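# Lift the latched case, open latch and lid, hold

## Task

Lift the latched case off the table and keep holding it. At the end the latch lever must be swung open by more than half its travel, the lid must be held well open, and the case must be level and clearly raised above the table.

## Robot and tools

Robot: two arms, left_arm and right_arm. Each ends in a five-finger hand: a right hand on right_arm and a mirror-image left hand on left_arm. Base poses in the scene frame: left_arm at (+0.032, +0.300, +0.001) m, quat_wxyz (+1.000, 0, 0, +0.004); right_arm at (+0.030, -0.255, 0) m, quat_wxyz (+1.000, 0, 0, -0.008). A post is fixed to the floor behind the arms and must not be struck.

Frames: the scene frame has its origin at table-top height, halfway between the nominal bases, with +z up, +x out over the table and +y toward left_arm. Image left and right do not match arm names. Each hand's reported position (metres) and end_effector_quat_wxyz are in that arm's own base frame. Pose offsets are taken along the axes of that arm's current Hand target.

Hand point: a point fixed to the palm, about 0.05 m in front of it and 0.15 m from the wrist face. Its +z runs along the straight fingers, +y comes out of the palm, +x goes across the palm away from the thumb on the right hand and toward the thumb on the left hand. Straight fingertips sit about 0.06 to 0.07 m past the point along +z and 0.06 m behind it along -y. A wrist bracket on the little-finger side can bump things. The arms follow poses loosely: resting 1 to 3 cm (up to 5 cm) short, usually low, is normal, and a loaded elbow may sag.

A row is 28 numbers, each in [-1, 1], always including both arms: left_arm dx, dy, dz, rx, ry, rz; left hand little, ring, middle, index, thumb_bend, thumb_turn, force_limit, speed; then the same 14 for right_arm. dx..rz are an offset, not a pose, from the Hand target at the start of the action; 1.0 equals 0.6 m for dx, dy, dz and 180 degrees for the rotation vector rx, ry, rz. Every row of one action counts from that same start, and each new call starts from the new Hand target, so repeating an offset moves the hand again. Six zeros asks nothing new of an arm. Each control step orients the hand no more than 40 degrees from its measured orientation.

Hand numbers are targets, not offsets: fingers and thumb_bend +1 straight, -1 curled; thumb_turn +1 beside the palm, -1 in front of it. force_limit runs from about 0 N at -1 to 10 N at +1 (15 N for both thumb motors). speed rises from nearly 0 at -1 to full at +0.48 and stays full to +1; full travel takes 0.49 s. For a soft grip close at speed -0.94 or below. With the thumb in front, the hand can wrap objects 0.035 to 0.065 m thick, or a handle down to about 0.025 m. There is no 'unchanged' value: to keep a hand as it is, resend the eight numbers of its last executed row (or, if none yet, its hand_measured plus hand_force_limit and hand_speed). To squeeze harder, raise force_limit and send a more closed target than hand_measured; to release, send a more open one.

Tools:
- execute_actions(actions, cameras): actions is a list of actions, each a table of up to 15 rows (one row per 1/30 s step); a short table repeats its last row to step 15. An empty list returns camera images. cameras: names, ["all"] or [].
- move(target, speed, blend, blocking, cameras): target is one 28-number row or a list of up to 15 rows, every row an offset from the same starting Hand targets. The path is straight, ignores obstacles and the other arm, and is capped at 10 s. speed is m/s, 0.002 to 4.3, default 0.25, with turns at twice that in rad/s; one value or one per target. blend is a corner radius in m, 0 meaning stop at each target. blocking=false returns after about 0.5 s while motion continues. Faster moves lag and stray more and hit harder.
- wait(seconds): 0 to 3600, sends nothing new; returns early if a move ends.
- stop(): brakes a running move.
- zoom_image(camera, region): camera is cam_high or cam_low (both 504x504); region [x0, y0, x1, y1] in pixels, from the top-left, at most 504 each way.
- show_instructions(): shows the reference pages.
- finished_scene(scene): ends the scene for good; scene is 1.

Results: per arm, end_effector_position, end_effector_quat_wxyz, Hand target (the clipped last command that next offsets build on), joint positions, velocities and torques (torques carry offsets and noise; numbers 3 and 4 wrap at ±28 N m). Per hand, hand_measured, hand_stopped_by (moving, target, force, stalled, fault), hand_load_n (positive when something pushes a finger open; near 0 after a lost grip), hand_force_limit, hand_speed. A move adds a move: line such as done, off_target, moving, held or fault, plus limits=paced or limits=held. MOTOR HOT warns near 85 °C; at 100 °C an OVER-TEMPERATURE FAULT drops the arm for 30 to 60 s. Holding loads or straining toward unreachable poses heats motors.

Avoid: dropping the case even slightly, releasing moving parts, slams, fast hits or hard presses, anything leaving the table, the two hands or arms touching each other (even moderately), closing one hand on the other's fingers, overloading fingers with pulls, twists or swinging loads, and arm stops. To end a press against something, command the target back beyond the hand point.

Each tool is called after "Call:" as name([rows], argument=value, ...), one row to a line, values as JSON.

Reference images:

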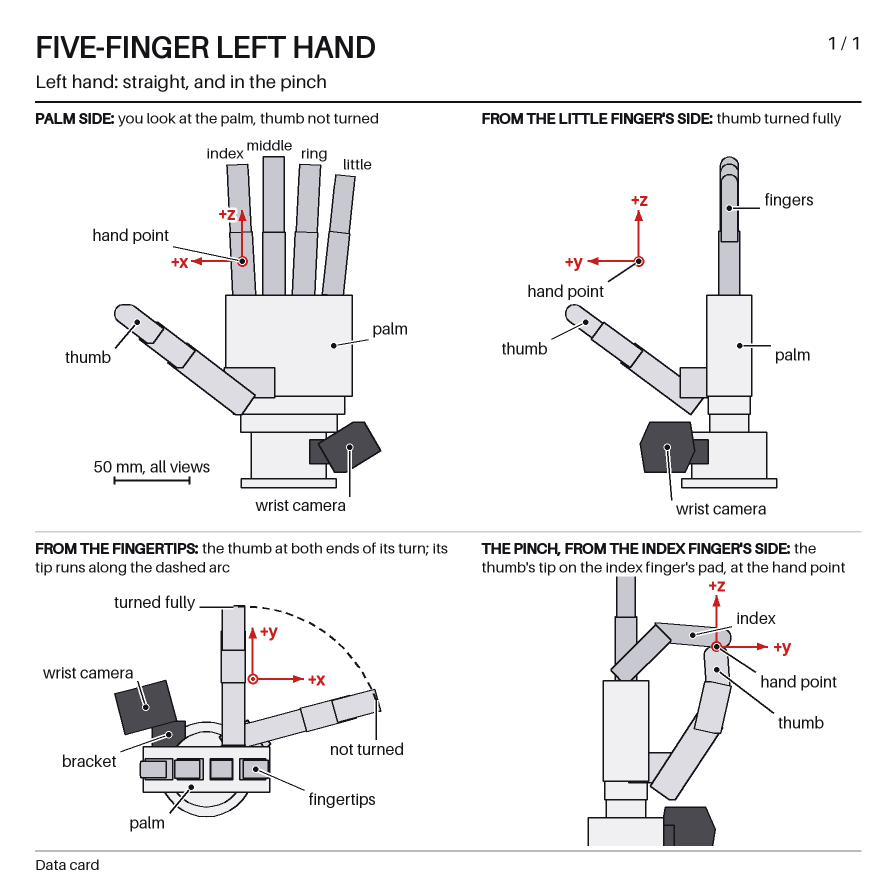

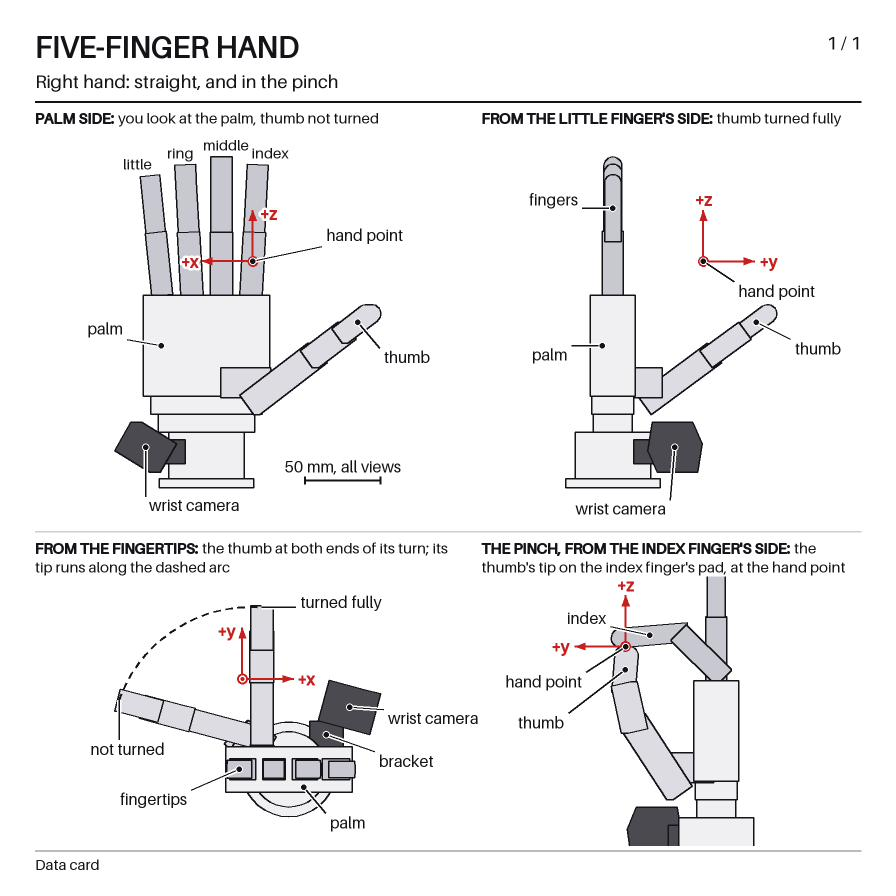

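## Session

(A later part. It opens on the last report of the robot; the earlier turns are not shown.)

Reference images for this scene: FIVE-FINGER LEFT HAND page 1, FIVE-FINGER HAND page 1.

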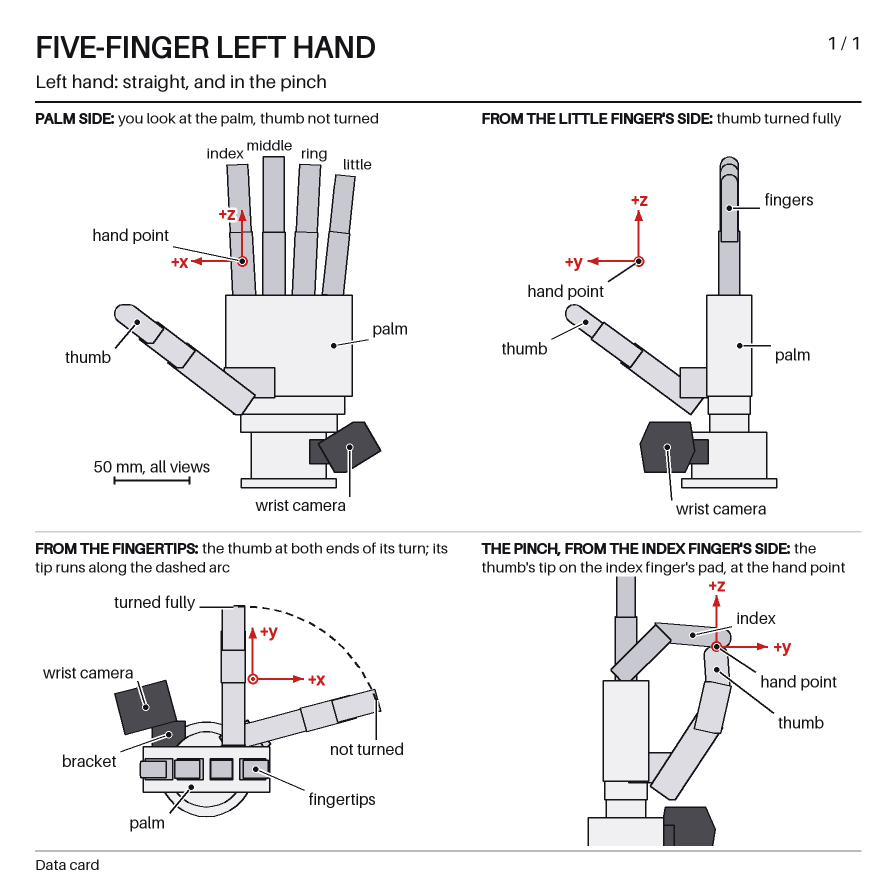

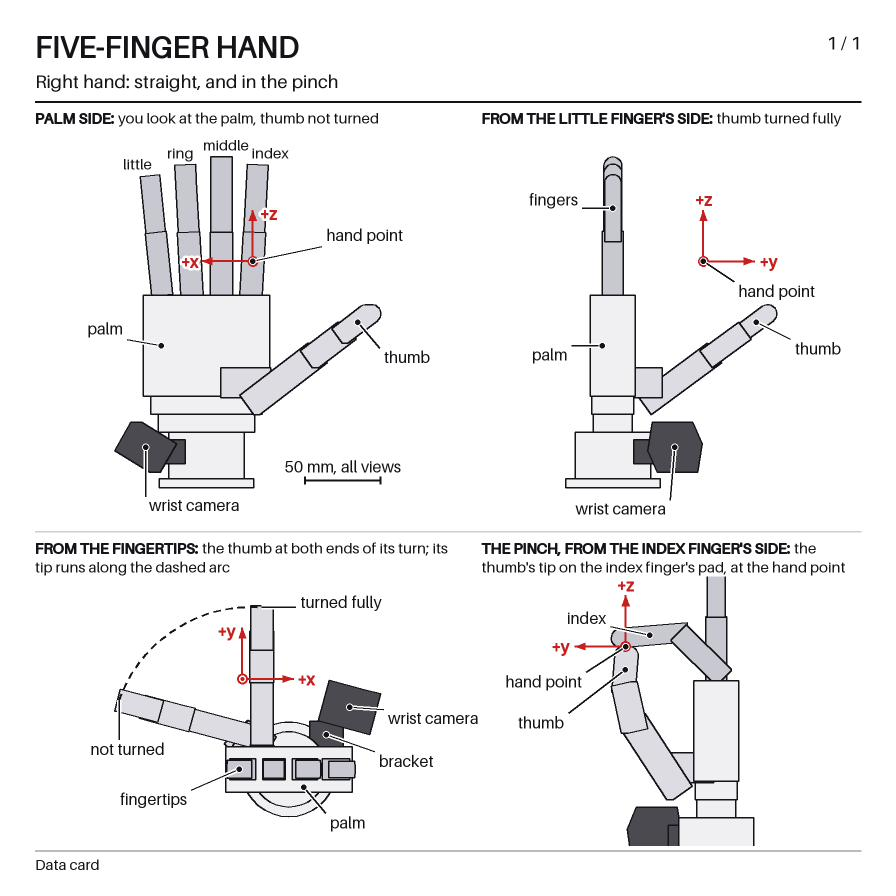

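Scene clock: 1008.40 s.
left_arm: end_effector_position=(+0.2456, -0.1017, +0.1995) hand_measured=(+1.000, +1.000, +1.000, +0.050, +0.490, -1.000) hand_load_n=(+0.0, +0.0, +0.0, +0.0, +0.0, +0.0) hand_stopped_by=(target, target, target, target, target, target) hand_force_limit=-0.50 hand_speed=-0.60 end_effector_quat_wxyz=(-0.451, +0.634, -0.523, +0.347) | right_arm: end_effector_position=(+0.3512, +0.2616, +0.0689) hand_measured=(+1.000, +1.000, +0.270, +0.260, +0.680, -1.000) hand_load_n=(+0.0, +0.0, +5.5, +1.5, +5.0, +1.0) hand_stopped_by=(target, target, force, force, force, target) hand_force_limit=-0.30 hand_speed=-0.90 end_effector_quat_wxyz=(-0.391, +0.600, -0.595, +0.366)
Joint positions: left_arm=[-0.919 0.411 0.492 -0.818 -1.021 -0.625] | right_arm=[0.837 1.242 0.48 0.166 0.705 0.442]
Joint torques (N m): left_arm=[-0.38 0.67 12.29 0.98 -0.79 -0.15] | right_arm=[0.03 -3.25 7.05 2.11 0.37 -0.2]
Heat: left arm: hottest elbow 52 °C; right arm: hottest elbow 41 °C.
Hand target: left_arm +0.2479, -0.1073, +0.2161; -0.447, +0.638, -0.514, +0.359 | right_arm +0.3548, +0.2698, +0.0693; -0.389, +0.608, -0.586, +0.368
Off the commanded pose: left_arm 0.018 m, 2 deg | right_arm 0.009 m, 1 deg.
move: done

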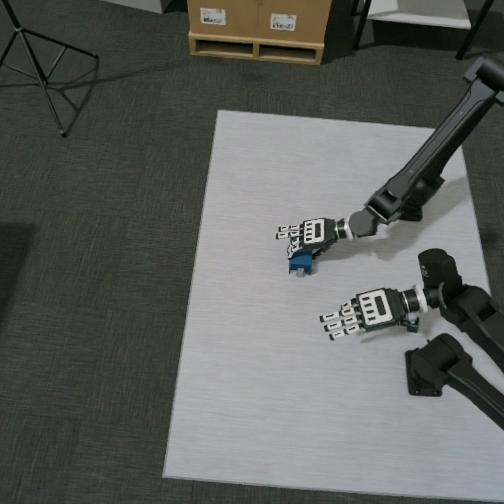

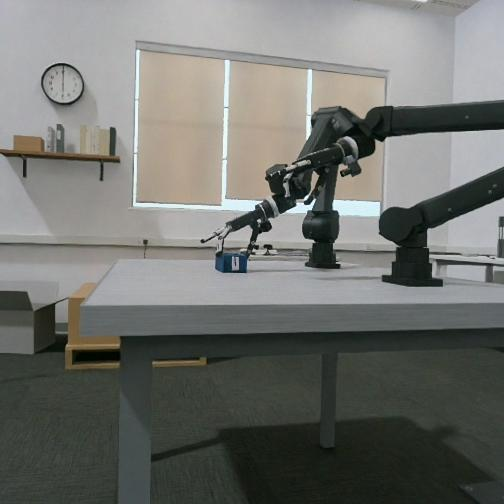

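Call:
move([
  [0,0,0,0,0,0,1,1,1,0.05,0.49,-1,-0.5,-0.6,0,0,0,0,0,0,1,1,0.9,0.9,1,-1,-0.3,-0.85],
  [0,0,0,0,0,0,1,1,1,0.05,0.49,-1,-0.5,-0.6,0.15,-0.11,-0.12,0,0,0,1,1,0.9,0.9,1,-1,-0.3,-0.85],
], speed=0.15, cameras=["cam_low","cam_high"])

Call:
zoom_image(camera="cam_low", region=[210, 245, 250, 280])

Call:
zoom_image(camera="cam_high", region=[275, 225, 325, 295])

Scene clock: 1014.00 s.
left_arm: end_effector_position=(+0.2456, -0.1017, +0.1995) hand_measured=(+1.000, +1.000, +1.000, +0.050, +0.490, -1.000) hand_load_n=(+0.0, +0.0, +0.0, +0.0, +0.0, +0.0) hand_stopped_by=(target, target, target, target, target, target) hand_force_limit=-0.50 hand_speed=-0.60 end_effector_quat_wxyz=(-0.451, +0.634, -0.523, +0.347) | right_arm: end_effector_position=(+0.3205, +0.1786, +0.1578) hand_measured=(+1.000, +1.000, +0.900, +0.900, +1.000, -1.000) hand_load_n=(+0.0, +0.0, +0.0, +0.0, +0.0, +0.0) hand_stopped_by=(target, target, target, target, target, target) hand_force_limit=-0.30 hand_speed=-0.85 end_effector_quat_wxyz=(-0.394, +0.604, -0.589, +0.365)
Joint positions: left_arm=[-0.919 0.411 0.492 -0.818 -1.021 -0.625] | right_arm=[0.683 0.746 0.463 -0.243 0.566 0.327]
Joint torques (N m): left_arm=[-0.38 0.67 12.29 0.98 -0.79 -0.15] | right_arm=[-0.73 -0.97 7.84 1.69 0.25 -0.15]
Heat: left arm: hottest elbow 53 °C; right arm: hottest elbow 41 °C.
Hand target: left_arm +0.2479, -0.1073, +0.2161; -0.447, +0.638, -0.514, +0.359 | right_arm +0.3218, +0.1776, +0.1590; -0.390, +0.608, -0.586, +0.368
Off the commanded pose: left_arm 0.018 m, 2 deg | right_arm 0.002 m, 1 deg.
move: done

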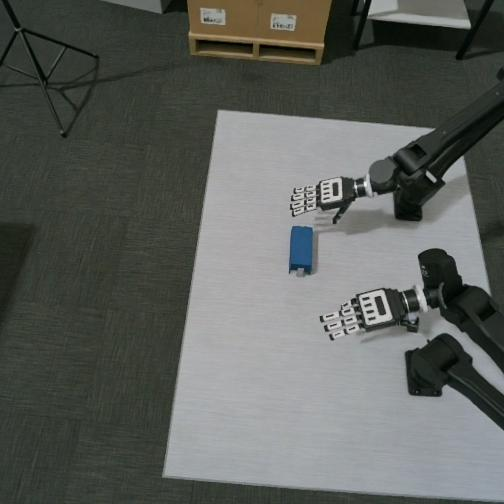

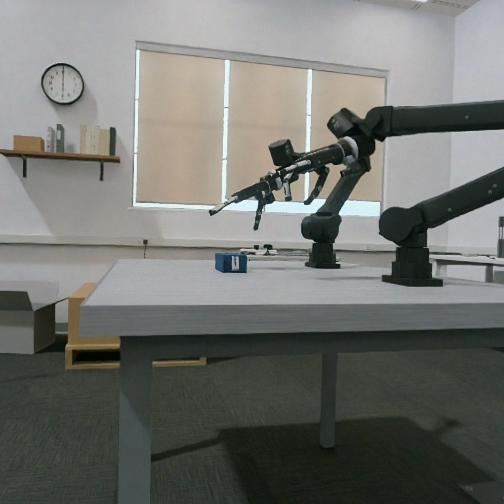

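Scaled by 12.600.

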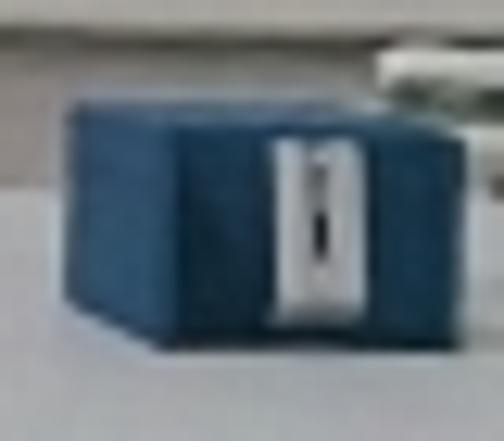

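Scaled by 7.200.

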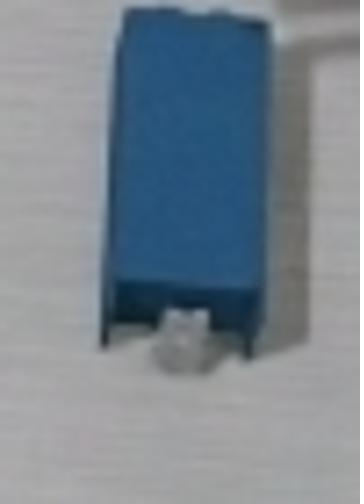

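Call:
move([
  [0,0,0,0,0,0,1,1,1,0.05,0.49,-1,-0.5,-0.6,-0.0845,0.0775,0.107,0.0002,0.0181,0.0085,0.9,0.9,0.9,0.9,1,-1,-0.3,-0.85],
  [0,0,0,0,0,0,1,1,1,0.05,0.49,-1,-0.5,-0.6,-0.0838,0.1378,0.1353,0.0002,0.0181,0.0085,0.9,0.9,0.9,0.9,1,-1,-0.3,-0.85],
], speed=[0.2, 0.1], cameras=["cam_low","cam_high"])

Call:
zoom_image(camera="cam_low", region=[200, 230, 260, 290])

Call:
zoom_image(camera="cam_high", region=[265, 215, 345, 295])

Scene clock: 1020.43 s.
left_arm: end_effector_position=(+0.2456, -0.1017, +0.1995) hand_measured=(+1.000, +1.000, +1.000, +0.050, +0.490, -1.000) hand_load_n=(-0.5, +0.0, +0.0, +0.0, +0.0, +0.0) hand_stopped_by=(target, target, target, target, target, target) hand_force_limit=-0.50 hand_speed=-0.60 end_effector_quat_wxyz=(-0.451, +0.634, -0.523, +0.347) | right_arm: end_effector_position=(+0.3564, +0.2263, +0.0469) hand_measured=(+0.900, +0.900, +0.900, +0.900, +1.000, -1.000) hand_load_n=(+0.0, -0.5, +0.0, +0.0, +0.0, +0.0) hand_stopped_by=(target, target, target, target, target, target) hand_force_limit=-0.30 hand_speed=-0.85 end_effector_quat_wxyz=(-0.368, +0.597, -0.602, +0.382)
Joint positions: left_arm=[-0.919 0.411 0.492 -0.818 -1.021 -0.625] | right_arm=[0.768 1.261 0.425 0.232 0.694 0.401]
Joint torques (N m): left_arm=[-0.32 0.67 12.29 0.98 -0.79 -0.15] | right_arm=[-0.15 -4.66 5.23 2.52 0.49 0.14]
Heat: left arm: hottest elbow 53 °C; right arm: hottest elbow 41 °C.
Hand target: left_arm +0.2479, -0.1073, +0.2161; -0.447, +0.638, -0.514, +0.359 | right_arm +0.3578, +0.2304, +0.0500; -0.378, +0.589, -0.605, +0.380
Off the commanded pose: left_arm 0.018 m, 2 deg | right_arm 0.005 m, 1 deg.
move: done

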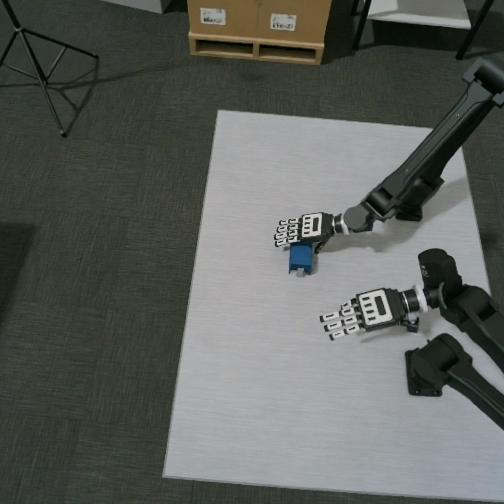

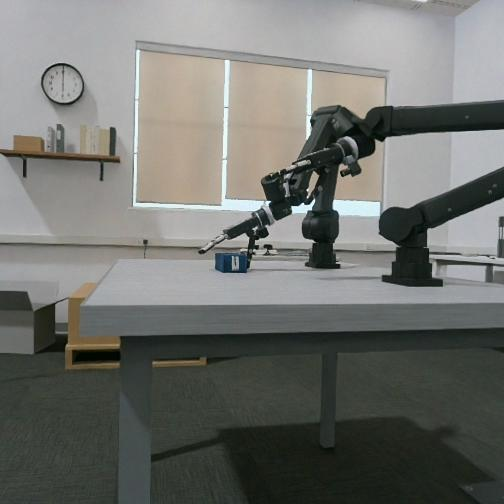

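Scaled by 8.400.

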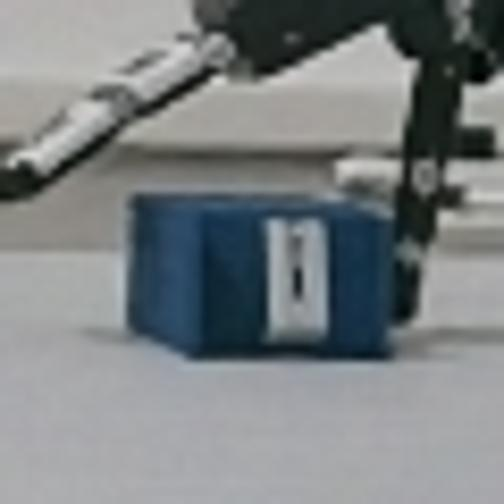

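Scaled by 6.300.

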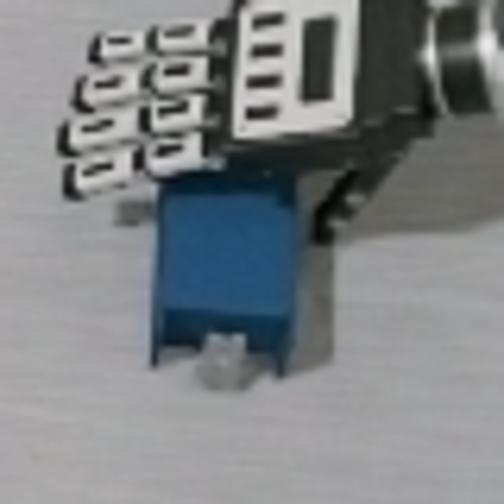

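Call:
execute_actions([
  [[0,0,0,0,0,0,1,1,1,0.05,0.49,-1,-0.5,-0.6,0,0,0,0,0,0,-0.1,-0.1,-0.1,-0.1,-0.1,-1,-0.7,-0.9]],
])

Call:
wait(seconds=2.5)

Call:
execute_actions([
  [[0,0,0,0,0,0,1,1,1,0.05,0.49,-1,-0.5,-0.6,0,0,0,0,0,0,-0.2,-0.2,-0.2,-0.2,-0.2,-1,-0.2,-0.9]],
  [[0,0,0,0,0,0,1,1,1,0.05,0.49,-1,-0.5,-0.6,0,0,0,0,0,0,-0.3,-0.3,-0.3,-0.3,-0.3,-1,0.0,-0.9]],
], cameras=["cam_low","cam_high"])

Call:
zoom_image(camera="cam_low", region=[200, 230, 260, 290])

Scene clock: 1025.40 s.
left_arm: end_effector_position=(+0.2456, -0.1017, +0.1995) hand_measured=(+1.000, +1.000, +1.000, +0.050, +0.490, -1.000) hand_load_n=(+0.0, +0.0, +0.0, +0.0, +0.0, +0.0) hand_stopped_by=(target, target, target, target, target, target) hand_force_limit=-0.50 hand_speed=-0.60 end_effector_quat_wxyz=(-0.451, +0.634, -0.523, +0.347) | right_arm: end_effector_position=(+0.3566, +0.2265, +0.0472) hand_measured=(+0.286, +0.314, +0.286, +0.296, +0.706, -1.000) hand_load_n=(+1.5, +0.0, +2.5, +0.5, +7.5, +3.5) hand_stopped_by=(force, force, force, force, force, target) hand_force_limit=-0.70 hand_speed=-0.90 end_effector_quat_wxyz=(-0.369, +0.596, -0.602, +0.382)
Joint positions: left_arm=[-0.919 0.411 0.492 -0.818 -1.021 -0.625] | right_arm=[0.768 1.261 0.425 0.234 0.694 0.401]
Joint torques (N m): left_arm=[-0.38 0.62 12.29 0.96 -0.79 -0.15] | right_arm=[-0.15 -4.66 5.24 2.44 0.48 0.14]
Heat: left arm: hottest elbow 53 °C; right arm: hottest elbow 41 °C.
Hand target: left_arm +0.2479, -0.1073, +0.2161; -0.447, +0.638, -0.514, +0.359 | right_arm +0.3577, +0.2304, +0.0500; -0.378, +0.590, -0.605, +0.380
Off the commanded pose: left_arm 0.018 m, 2 deg | right_arm 0.005 m, 1 deg.

Scene clock: 1027.90 s.
left_arm: end_effector_position=(+0.2456, -0.1017, +0.1995) hand_measured=(+1.000, +1.000, +1.000, +0.050, +0.490, -1.000) hand_load_n=(+0.0, +0.0, +0.0, +0.0, +0.0, +0.0) hand_stopped_by=(target, target, target, target, target, target) hand_force_limit=-0.50 hand_speed=-0.60 end_effector_quat_wxyz=(-0.451, +0.634, -0.523, +0.347) | right_arm: end_effector_position=(+0.3566, +0.2265, +0.0472) hand_measured=(+0.286, +0.314, +0.286, +0.296, +0.706, -1.000) hand_load_n=(+1.5, +0.0, +2.5, +0.5, +7.0, +3.5) hand_stopped_by=(force, force, force, force, force, target) hand_force_limit=-0.70 hand_speed=-0.90 end_effector_quat_wxyz=(-0.369, +0.596, -0.602, +0.382)
Joint positions: left_arm=[-0.919 0.411 0.492 -0.818 -1.021 -0.625] | right_arm=[0.768 1.261 0.425 0.234 0.694 0.401]
Joint torques (N m): left_arm=[-0.32 0.62 12.3 0.96 -0.79 -0.15] | right_arm=[-0.09 -4.66 5.24 2.45 0.48 0.14]
Heat: left arm: hottest elbow 53 °C; right arm: hottest elbow 41 °C.
Hand target: left_arm +0.2479, -0.1073, +0.2161; -0.447, +0.638, -0.514, +0.359 | right_arm +0.3577, +0.2304, +0.0500; -0.378, +0.590, -0.605, +0.380
Off the commanded pose: left_arm 0.018 m, 2 deg | right_arm 0.005 m, 1 deg.
wait: 2.50 s; at rest by 0.17 s

Scene clock: 1029.10 s.
left_arm: end_effector_position=(+0.2456, -0.1017, +0.1995) hand_measured=(+1.000, +1.000, +1.000, +0.050, +0.490, -1.000) hand_load_n=(+0.0, +0.0, +0.0, +0.0, +0.0, +0.0) hand_stopped_by=(target, target, target, target, target, target) hand_force_limit=-0.50 hand_speed=-0.60 end_effector_quat_wxyz=(-0.451, +0.634, -0.523, +0.347) | right_arm: end_effector_position=(+0.3574, +0.2263, +0.0481) hand_measured=(+0.188, +0.216, +0.218, +0.236, +0.708, -1.000) hand_load_n=(+6.0, +3.0, +5.0, +3.0, +19.5, +12.0) hand_stopped_by=(force, force, force, force, force, target) hand_force_limit=0.00 hand_speed=-0.90 end_effector_quat_wxyz=(-0.370, +0.594, -0.602, +0.384)
Joint positions: left_arm=[-0.919 0.411 0.492 -0.818 -1.021 -0.625] | right_arm=[0.768 1.261 0.425 0.238 0.698 0.401]
Joint torques (N m): left_arm=[-0.32 0.67 12.3 0.98 -0.79 -0.15] | right_arm=[-0.09 -4.66 5.24 2.3 0.35 0.14]
Heat: left arm: hottest elbow 53 °C; right arm: hottest elbow 41 °C.
Hand target: left_arm +0.2479, -0.1073, +0.2161; -0.447, +0.638, -0.514, +0.359 | right_arm +0.3577, +0.2304, +0.0500; -0.378, +0.590, -0.605, +0.380
Off the commanded pose: left_arm 0.018 m, 2 deg | right_arm 0.004 m, 1 deg.

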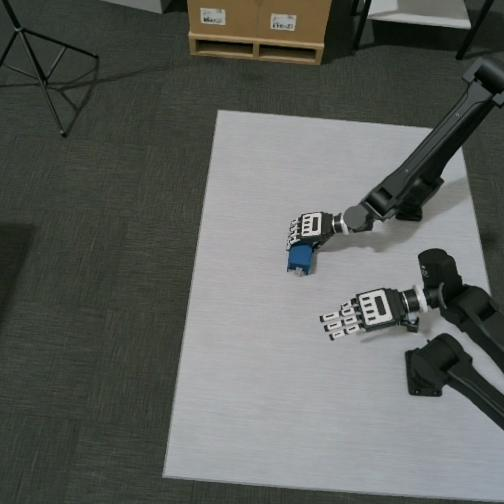

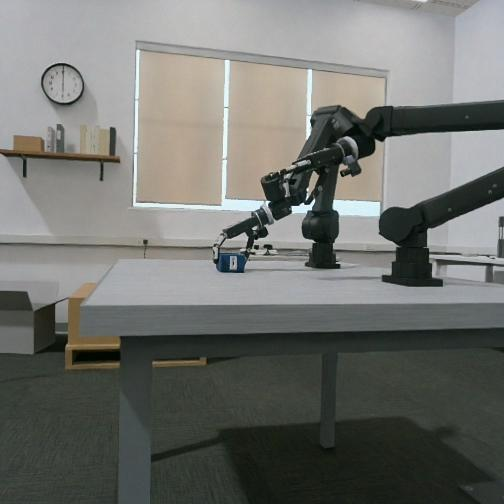

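Scaled by 8.400.

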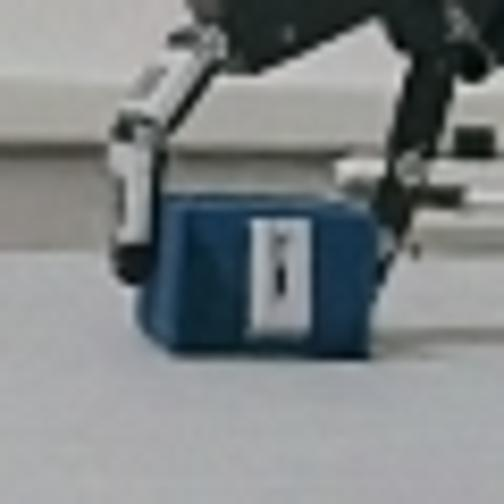

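Call:
move(target=[0,0,0,0,0,0,1,1,1,0.05,0.49,-1,-0.5,-0.6,-0.0034,-0.3382,-0.1598,0,0,0,-0.3,-0.3,-0.3,-0.3,-0.3,-1,0.0,-0.9], speed=0.12, cameras=["cam_low","cam_high"])

Call:
zoom_image(camera="cam_low", region=[180, 150, 270, 240])

Call:
zoom_image(camera="cam_high", region=[265, 195, 345, 275])

Scene clock: 1033.60 s.
left_arm: end_effector_position=(+0.2456, -0.1017, +0.1995) hand_measured=(+1.000, +1.000, +1.000, +0.050, +0.490, -1.000) hand_load_n=(+0.0, +0.0, +0.0, +0.0, +0.0, +0.0) hand_stopped_by=(target, target, target, target, target, target) hand_force_limit=-0.50 hand_speed=-0.60 end_effector_quat_wxyz=(-0.451, +0.634, -0.523, +0.347) | right_arm: end_effector_position=(+0.3507, +0.2204, +0.2416) hand_measured=(+0.190, +0.216, +0.218, +0.236, +0.708, -1.000) hand_load_n=(+6.0, +2.5, +4.5, +3.0, +20.0, +12.0) hand_stopped_by=(force, force, force, force, force, target) hand_force_limit=0.00 hand_speed=-0.90 end_effector_quat_wxyz=(-0.350, +0.607, -0.602, +0.382)
Joint positions: left_arm=[-0.919 0.411 0.492 -0.818 -1.021 -0.625] | right_arm=[0.768 0.923 0.811 -0.536 0.696 0.402]
Joint torques (N m): left_arm=[-0.32 0.67 12.29 0.98 -0.79 -0.15] | right_arm=[-0.09 -4.01 10.96 1.72 0.46 0.13]
Heat: left arm: hottest elbow 53 °C; right arm: hottest elbow 41 °C.
Hand target: left_arm +0.2479, -0.1073, +0.2161; -0.447, +0.638, -0.514, +0.359 | right_arm +0.3574, +0.2305, +0.2745; -0.378, +0.590, -0.605, +0.380
Off the commanded pose: left_arm 0.018 m, 2 deg | right_arm 0.035 m, 4 deg.
move: off_target (right_arm)

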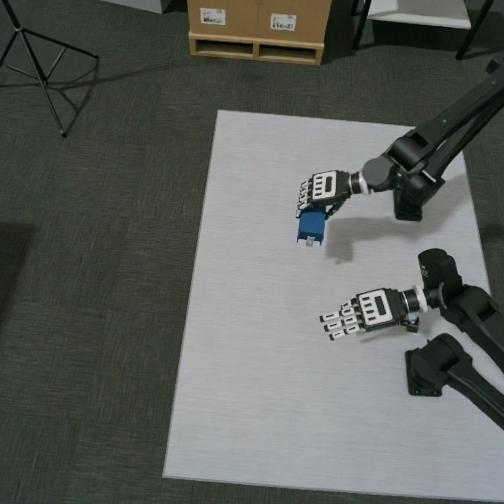

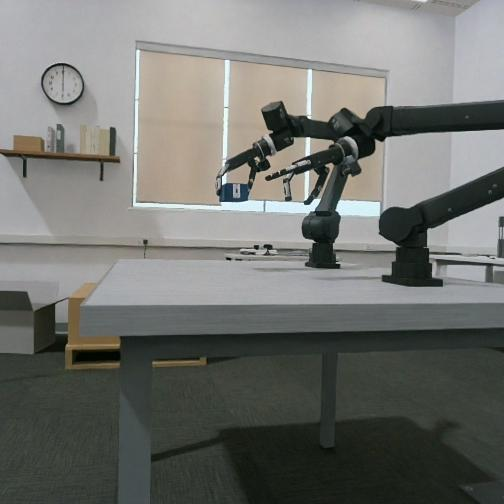

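Scaled by 5.600.

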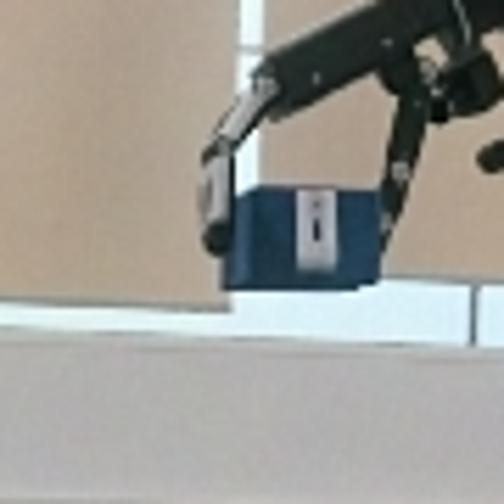

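Scaled by 6.300.

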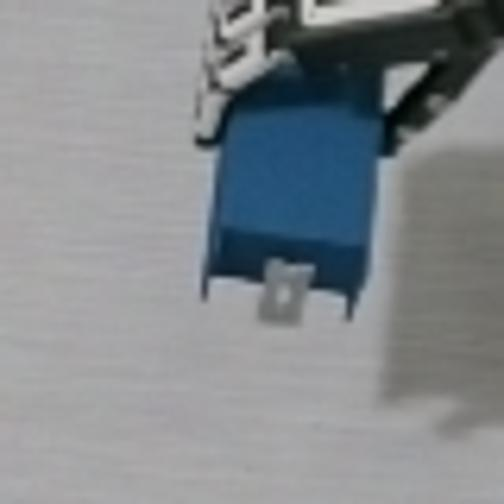

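Call:
move(target=[0.061,-0.0733,0.1043,-0.1301,0.289,-0.4137,1,1,1,0.05,0.49,-1,-0.5,-0.6,0,0,0,0,0,0,-0.3,-0.3,-0.3,-0.3,-0.3,-1,0.0,-0.9], speed=0.4, cameras=["cam_low","cam_high"])

Scene clock: 1043.80 s.
left_arm: end_effector_position=(+0.3297, -0.1250, +0.2374) hand_measured=(+1.000, +1.000, +1.000, +0.050, +0.490, -1.000) hand_load_n=(+0.0, +0.0, +0.0, +0.0, +0.0, +0.0) hand_stopped_by=(target, target, target, target, target, target) hand_force_limit=-0.50 hand_speed=-0.60 end_effector_quat_wxyz=(+0.221, +0.670, -0.231, +0.670) | right_arm: end_effector_position=(+0.3507, +0.2204, +0.2416) hand_measured=(+0.190, +0.216, +0.218, +0.236, +0.708, -1.000) hand_load_n=(+6.0, +2.5, +5.0, +3.0, +20.0, +12.0) hand_stopped_by=(force, force, force, force, force, target) hand_force_limit=0.00 hand_speed=-0.90 end_effector_quat_wxyz=(-0.350, +0.607, -0.602, +0.382)
Joint positions: left_arm=[0.193 1.02 0.197 0.817 0.842 -1.553] | right_arm=[0.768 0.923 0.811 -0.536 0.696 0.402]
Joint torques (N m): left_arm=[-0.44 -3.72 6.57 2.3 -0.16 -0.22] | right_arm=[-0.09 -4.07 11.02 1.72 0.45 0.13]
Heat: left arm: hottest elbow 53 °C; right arm: hottest elbow 42 °C.
Hand target: left_arm +0.3280, -0.1273, +0.2361; +0.227, +0.670, -0.228, +0.669 | right_arm +0.3574, +0.2305, +0.2745; -0.378, +0.590, -0.605, +0.380
Off the commanded pose: left_arm 0.003 m, 1 deg | right_arm 0.035 m, 4 deg.
move: done

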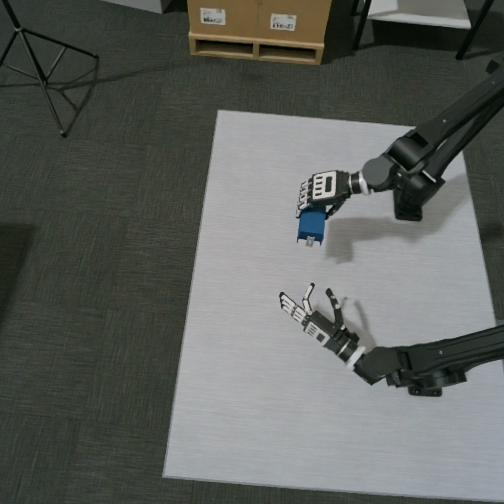

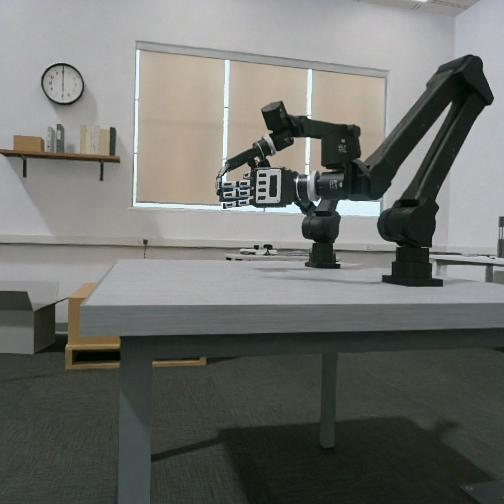

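Call:
move(target=[-0.0382,0.108,0.141,0,0,0,1,1,1,0.05,0.49,-1,-0.5,-0.6,0,0,0,0,0,0,-0.3,-0.3,-0.3,-0.3,-0.3,-1,0.0,-0.9], speed=0.25, cameras=["cam_low","cam_high"])

Call:
zoom_image(camera="cam_low", region=[205, 160, 265, 220])

Call:
zoom_image(camera="cam_high", region=[275, 205, 345, 275])

Scene clock: 1048.43 s.
left_arm: end_effector_position=(+0.3427, -0.2286, +0.1917) hand_measured=(+1.000, +1.000, +1.000, +0.050, +0.490, -1.000) hand_load_n=(+0.0, +0.0, +0.0, +0.0, +0.0, +0.0) hand_stopped_by=(target, target, target, target, target, target) hand_force_limit=-0.50 hand_speed=-0.60 end_effector_quat_wxyz=(+0.226, +0.687, -0.234, +0.650) | right_arm: end_effector_position=(+0.3507, +0.2204, +0.2416) hand_measured=(+0.190, +0.216, +0.218, +0.236, +0.708, -1.000) hand_load_n=(+5.5, +2.5, +5.0, +3.0, +20.0, +12.0) hand_stopped_by=(force, force, force, force, force, target) hand_force_limit=0.00 hand_speed=-0.90 end_effector_quat_wxyz=(-0.350, +0.607, -0.602, +0.382)
Joint positions: left_arm=[-0.263 1.285 0.202 1.024 0.398 -1.554] | right_arm=[0.768 0.923 0.811 -0.536 0.696 0.402]
Joint torques (N m): left_arm=[0.44 -6.83 8.32 2.56 -0.15 -0.2] | right_arm=[-0.03 -4.01 11.02 1.72 0.46 0.13]
Heat: left arm: hottest elbow 52 °C; right arm: hottest elbow 42 °C.
Hand target: left_arm +0.3554, -0.2302, +0.2130; +0.227, +0.670, -0.228, +0.669 | right_arm +0.3574, +0.2305, +0.2745; -0.378, +0.590, -0.605, +0.380
Off the commanded pose: left_arm 0.025 m, 3 deg | right_arm 0.035 m, 4 deg.
move: off_target (left_arm)

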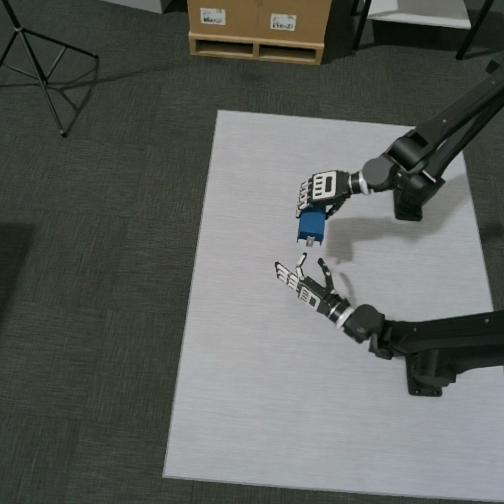

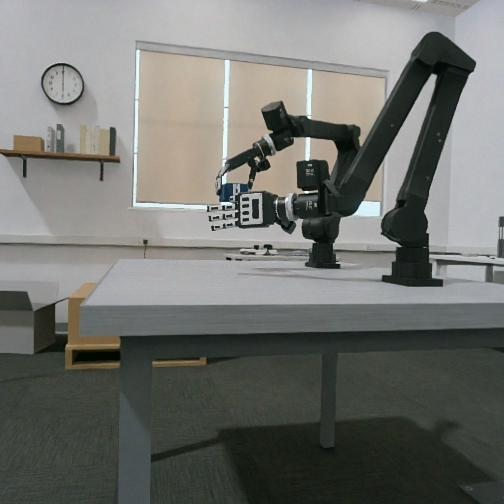

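Scaled by 8.400.

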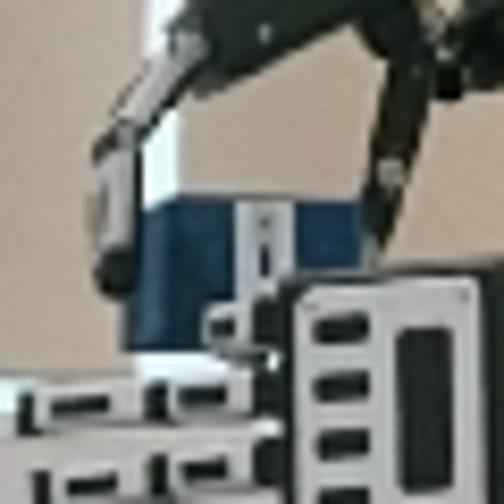

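Scaled by 7.200.

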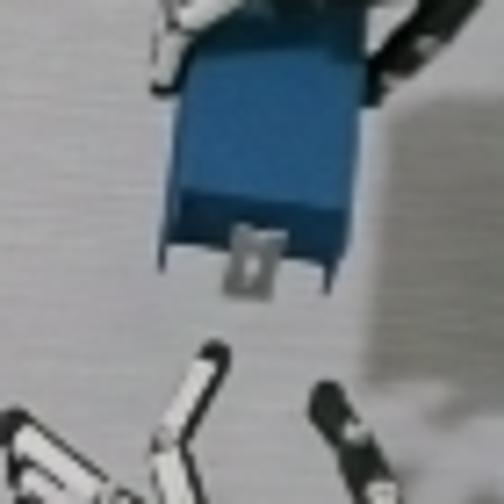

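Call:
move(target=[0.0325,0.003,0.015,0.047,0,0,1,1,1,0.05,0.49,-1,-0.5,-0.6,0,0,0,0,0,0,-0.3,-0.3,-0.3,-0.3,-0.3,-1,0.0,-0.9], speed=0.15, cameras=["cam_low","cam_high"])

Call:
zoom_image(camera="cam_low", region=[205, 160, 265, 220])

Call:
zoom_image(camera="cam_high", region=[275, 205, 345, 275])

Scene clock: 1056.63 s.
left_arm: end_effector_position=(+0.3519, -0.2316, +0.2133) hand_measured=(+1.000, +1.000, +1.000, +0.050, +0.490, -1.000) hand_load_n=(+0.0, +0.0, +0.0, +0.0, +0.0, -0.5) hand_stopped_by=(target, target, target, target, target, target) hand_force_limit=-0.50 hand_speed=-0.60 end_effector_quat_wxyz=(+0.170, +0.696, -0.183, +0.673) | right_arm: end_effector_position=(+0.3507, +0.2204, +0.2416) hand_measured=(+0.190, +0.216, +0.218, +0.236, +0.708, -1.000) hand_load_n=(+6.0, +2.5, +4.5, +2.5, +20.0, +12.0) hand_stopped_by=(force, force, force, force, force, target) hand_force_limit=0.00 hand_speed=-0.90 end_effector_quat_wxyz=(-0.350, +0.607, -0.602, +0.382)
Joint positions: left_arm=[-0.379 1.157 0.202 0.919 0.126 -1.557] | right_arm=[0.768 0.923 0.811 -0.536 0.696 0.402]
Joint torques (N m): left_arm=[-0.21 -6.3 9.4 1.62 -0.18 -0.19] | right_arm=[-0.09 -4.07 11 1.73 0.46 0.13]
Heat: left arm: hottest elbow 50 °C; right arm: hottest elbow 43 °C.
Hand target: left_arm +0.3615, -0.2372, +0.2325; +0.177, +0.685, -0.178, +0.684 | right_arm +0.3574, +0.2305, +0.2745; -0.378, +0.590, -0.605, +0.380
Off the commanded pose: left_arm 0.022 m, 2 deg | right_arm 0.035 m, 4 deg.
move: off_target (left_arm)

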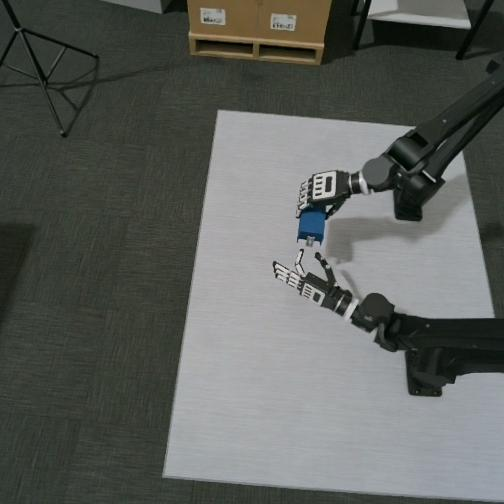

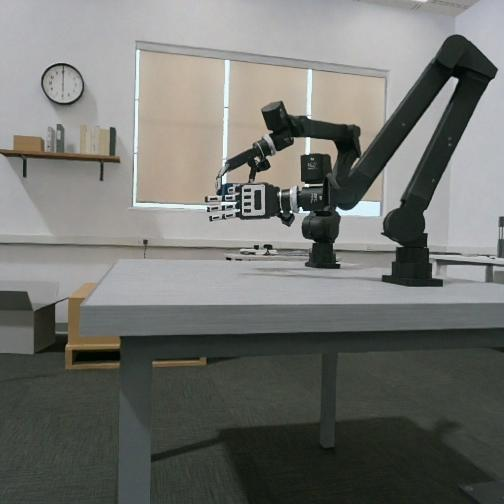

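Scaled by 8.400.

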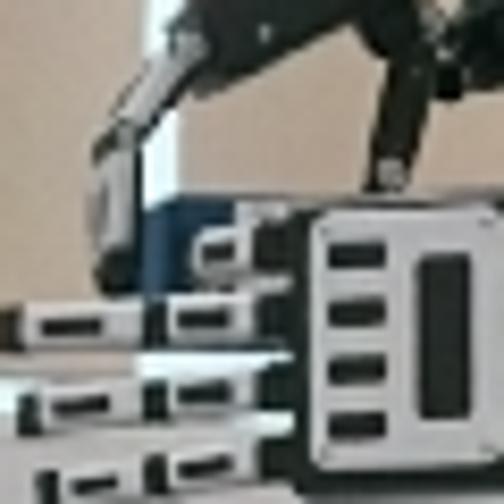

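Scaled by 7.200.

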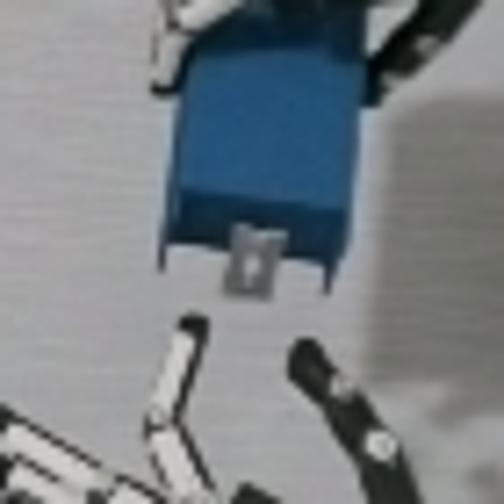

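Call:
move(target=[0.0133,0.032,0.0178,0,0,0,1,1,1,0.05,0.49,-1,-0.5,-0.6,0,0,0,0,0,0,-0.3,-0.3,-0.3,-0.3,-0.3,-1,0.0,-0.9], speed=0.08, cameras=["cam_low","cam_high"])

Call:
zoom_image(camera="cam_low", region=[205, 160, 265, 220])

Call:
zoom_image(camera="cam_high", region=[275, 205, 345, 275])

Scene clock: 1060.73 s.
left_arm: end_effector_position=(+0.3511, -0.2531, +0.2188) hand_measured=(+1.000, +1.000, +1.000, +0.050, +0.490, -1.000) hand_load_n=(+0.0, +0.0, +0.0, +0.0, +0.0, +0.0) hand_stopped_by=(target, target, target, target, target, target) hand_force_limit=-0.50 hand_speed=-0.60 end_effector_quat_wxyz=(+0.170, +0.697, -0.185, +0.672) | right_arm: end_effector_position=(+0.3507, +0.2204, +0.2416) hand_measured=(+0.190, +0.216, +0.218, +0.236, +0.708, -1.000) hand_load_n=(+5.5, +2.5, +5.0, +3.0, +20.0, +12.0) hand_stopped_by=(force, force, force, force, force, target) hand_force_limit=0.00 hand_speed=-0.90 end_effector_quat_wxyz=(-0.350, +0.607, -0.602, +0.382)
Joint positions: left_arm=[-0.463 1.153 0.23 0.884 0.044 -1.557] | right_arm=[0.768 0.923 0.811 -0.536 0.696 0.402]
Joint torques (N m): left_arm=[-0.09 -6.48 9.91 1.59 -0.18 -0.19] | right_arm=[-0.09 -4.07 11 1.72 0.46 0.14]
Heat: left arm: hottest elbow 50 °C; right arm: hottest elbow 43 °C.
Hand target: left_arm +0.3615, -0.2592, +0.2403; +0.177, +0.685, -0.178, +0.684 | right_arm +0.3574, +0.2305, +0.2745; -0.378, +0.590, -0.605, +0.380
Off the commanded pose: left_arm 0.025 m, 2 deg | right_arm 0.035 m, 4 deg.
move: off_target (left_arm)

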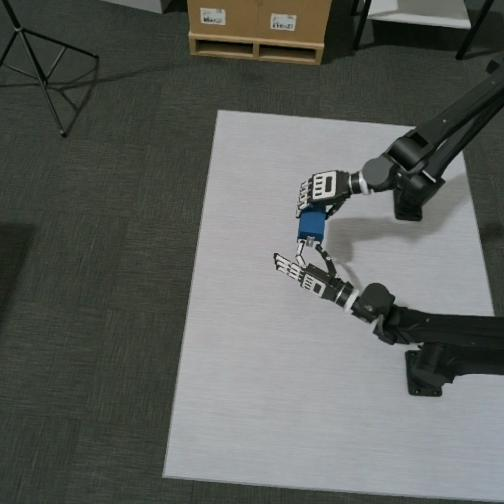

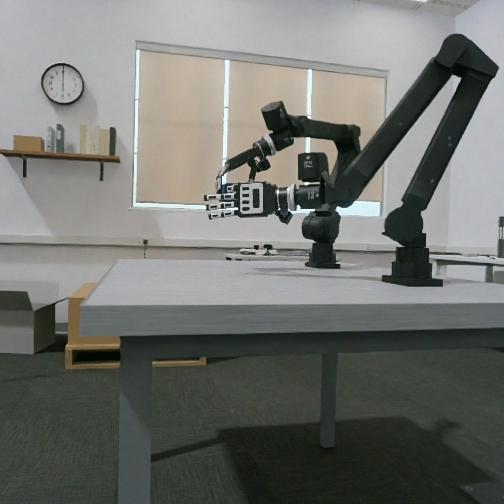

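Scaled by 8.400.

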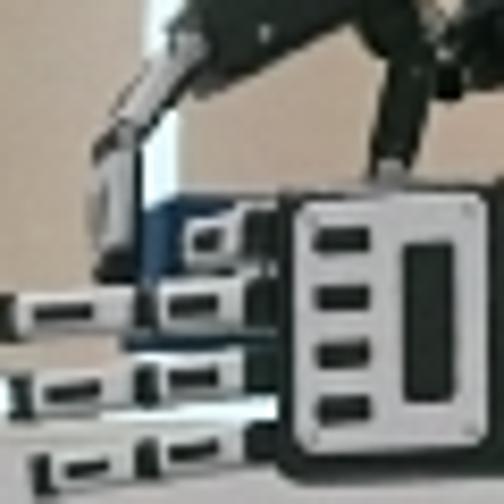

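Scaled by 7.200.

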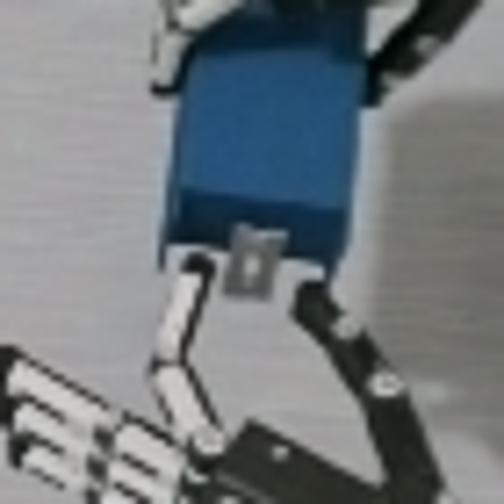

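Call:
execute_actions([
  [[0,0,0,0,0,0,1,1,1,-0.3,0.1,-1,-0.4,-0.9,0,0,0,0,0,0,-0.3,-0.3,-0.3,-0.3,-0.3,-1,0.0,-0.9]],
])

Call:
wait(seconds=2.0, cameras=["cam_low","cam_high"])

Call:
zoom_image(camera="cam_high", region=[290, 220, 330, 260])

Scene clock: 1063.10 s.
left_arm: end_effector_position=(+0.3519, -0.2524, +0.2186) hand_measured=(+1.000, +1.000, +1.000, -0.134, +0.382, -1.000) hand_load_n=(+0.0, +0.0, +0.0, +6.5, +4.5, -0.5) hand_stopped_by=(target, target, target, force, force, target) hand_force_limit=-0.40 hand_speed=-0.90 end_effector_quat_wxyz=(+0.168, +0.698, -0.183, +0.672) | right_arm: end_effector_position=(+0.3492, +0.2218, +0.2407) hand_measured=(+0.190, +0.216, +0.218, +0.236, +0.708, -1.000) hand_load_n=(+6.5, +2.5, +4.5, +2.5, +20.5, +11.5) hand_stopped_by=(force, force, force, force, force, target) hand_force_limit=0.00 hand_speed=-0.90 end_effector_quat_wxyz=(-0.349, +0.610, -0.601, +0.380)
Joint positions: left_arm=[-0.463 1.153 0.23 0.883 0.039 -1.557] | right_arm=[0.771 0.923 0.811 -0.54 0.691 0.402]
Joint torques (N m): left_arm=[-0.09 -6.53 9.89 1.66 0.05 -0.18] | right_arm=[-0.32 -4.01 11 1.85 0.62 0.13]
Heat: left arm: hottest elbow 49 °C; right arm: hottest elbow 43 °C.
Hand target: left_arm +0.3615, -0.2592, +0.2404; +0.177, +0.685, -0.178, +0.684 | right_arm +0.3575, +0.2305, +0.2745; -0.378, +0.589, -0.605, +0.380
Off the commanded pose: left_arm 0.025 m, 2 deg | right_arm 0.036 m, 4 deg.

Scene clock: 1065.10 s.
left_arm: end_effector_position=(+0.3519, -0.2524, +0.2186) hand_measured=(+1.000, +1.000, +1.000, -0.134, +0.382, -1.000) hand_load_n=(+0.0, +0.0, +0.0, +6.5, +4.5, -0.5) hand_stopped_by=(target, target, target, force, force, target) hand_force_limit=-0.40 hand_speed=-0.90 end_effector_quat_wxyz=(+0.168, +0.698, -0.183, +0.672) | right_arm: end_effector_position=(+0.3492, +0.2218, +0.2407) hand_measured=(+0.190, +0.216, +0.218, +0.236, +0.708, -1.000) hand_load_n=(+6.0, +2.5, +4.5, +2.5, +20.5, +11.0) hand_stopped_by=(force, force, force, force, force, target) hand_force_limit=0.00 hand_speed=-0.90 end_effector_quat_wxyz=(-0.349, +0.610, -0.601, +0.380)
Joint positions: left_arm=[-0.463 1.153 0.23 0.883 0.039 -1.557] | right_arm=[0.771 0.923 0.811 -0.54 0.691 0.402]
Joint torques (N m): left_arm=[-0.09 -6.53 9.89 1.65 0.05 -0.18] | right_arm=[-0.32 -4.07 11 1.85 0.62 0.13]
Heat: left arm: hottest elbow 49 °C; right arm: hottest elbow 44 °C.
Hand target: left_arm +0.3615, -0.2592, +0.2404; +0.177, +0.685, -0.178, +0.684 | right_arm +0.3575, +0.2305, +0.2745; -0.378, +0.589, -0.605, +0.380
Off the commanded pose: left_arm 0.025 m, 2 deg | right_arm 0.036 m, 4 deg.
wait: 2.00 s; at rest by 0.17 s

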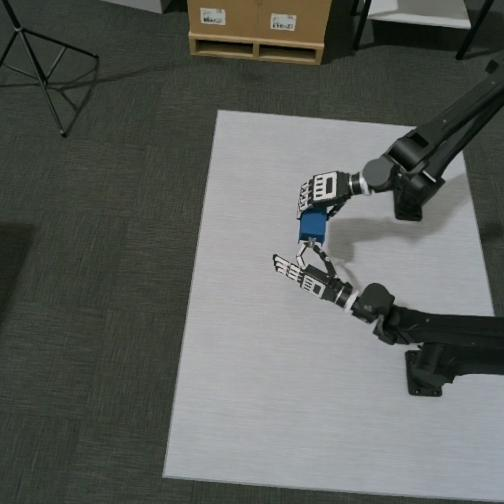

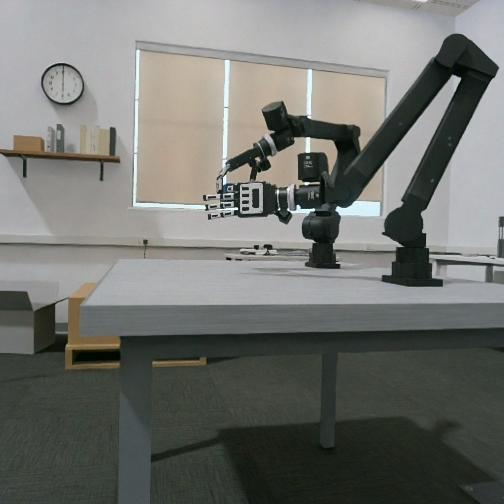

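Scaled by 12.600.

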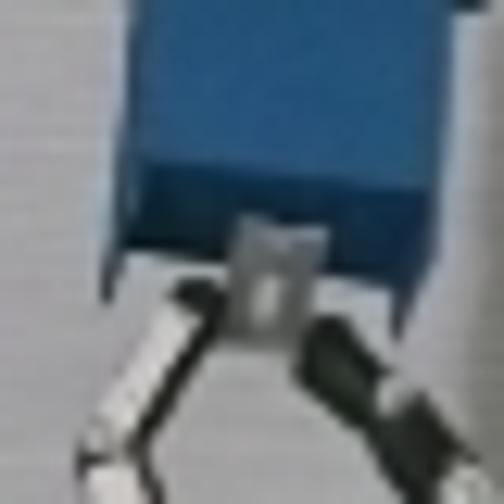

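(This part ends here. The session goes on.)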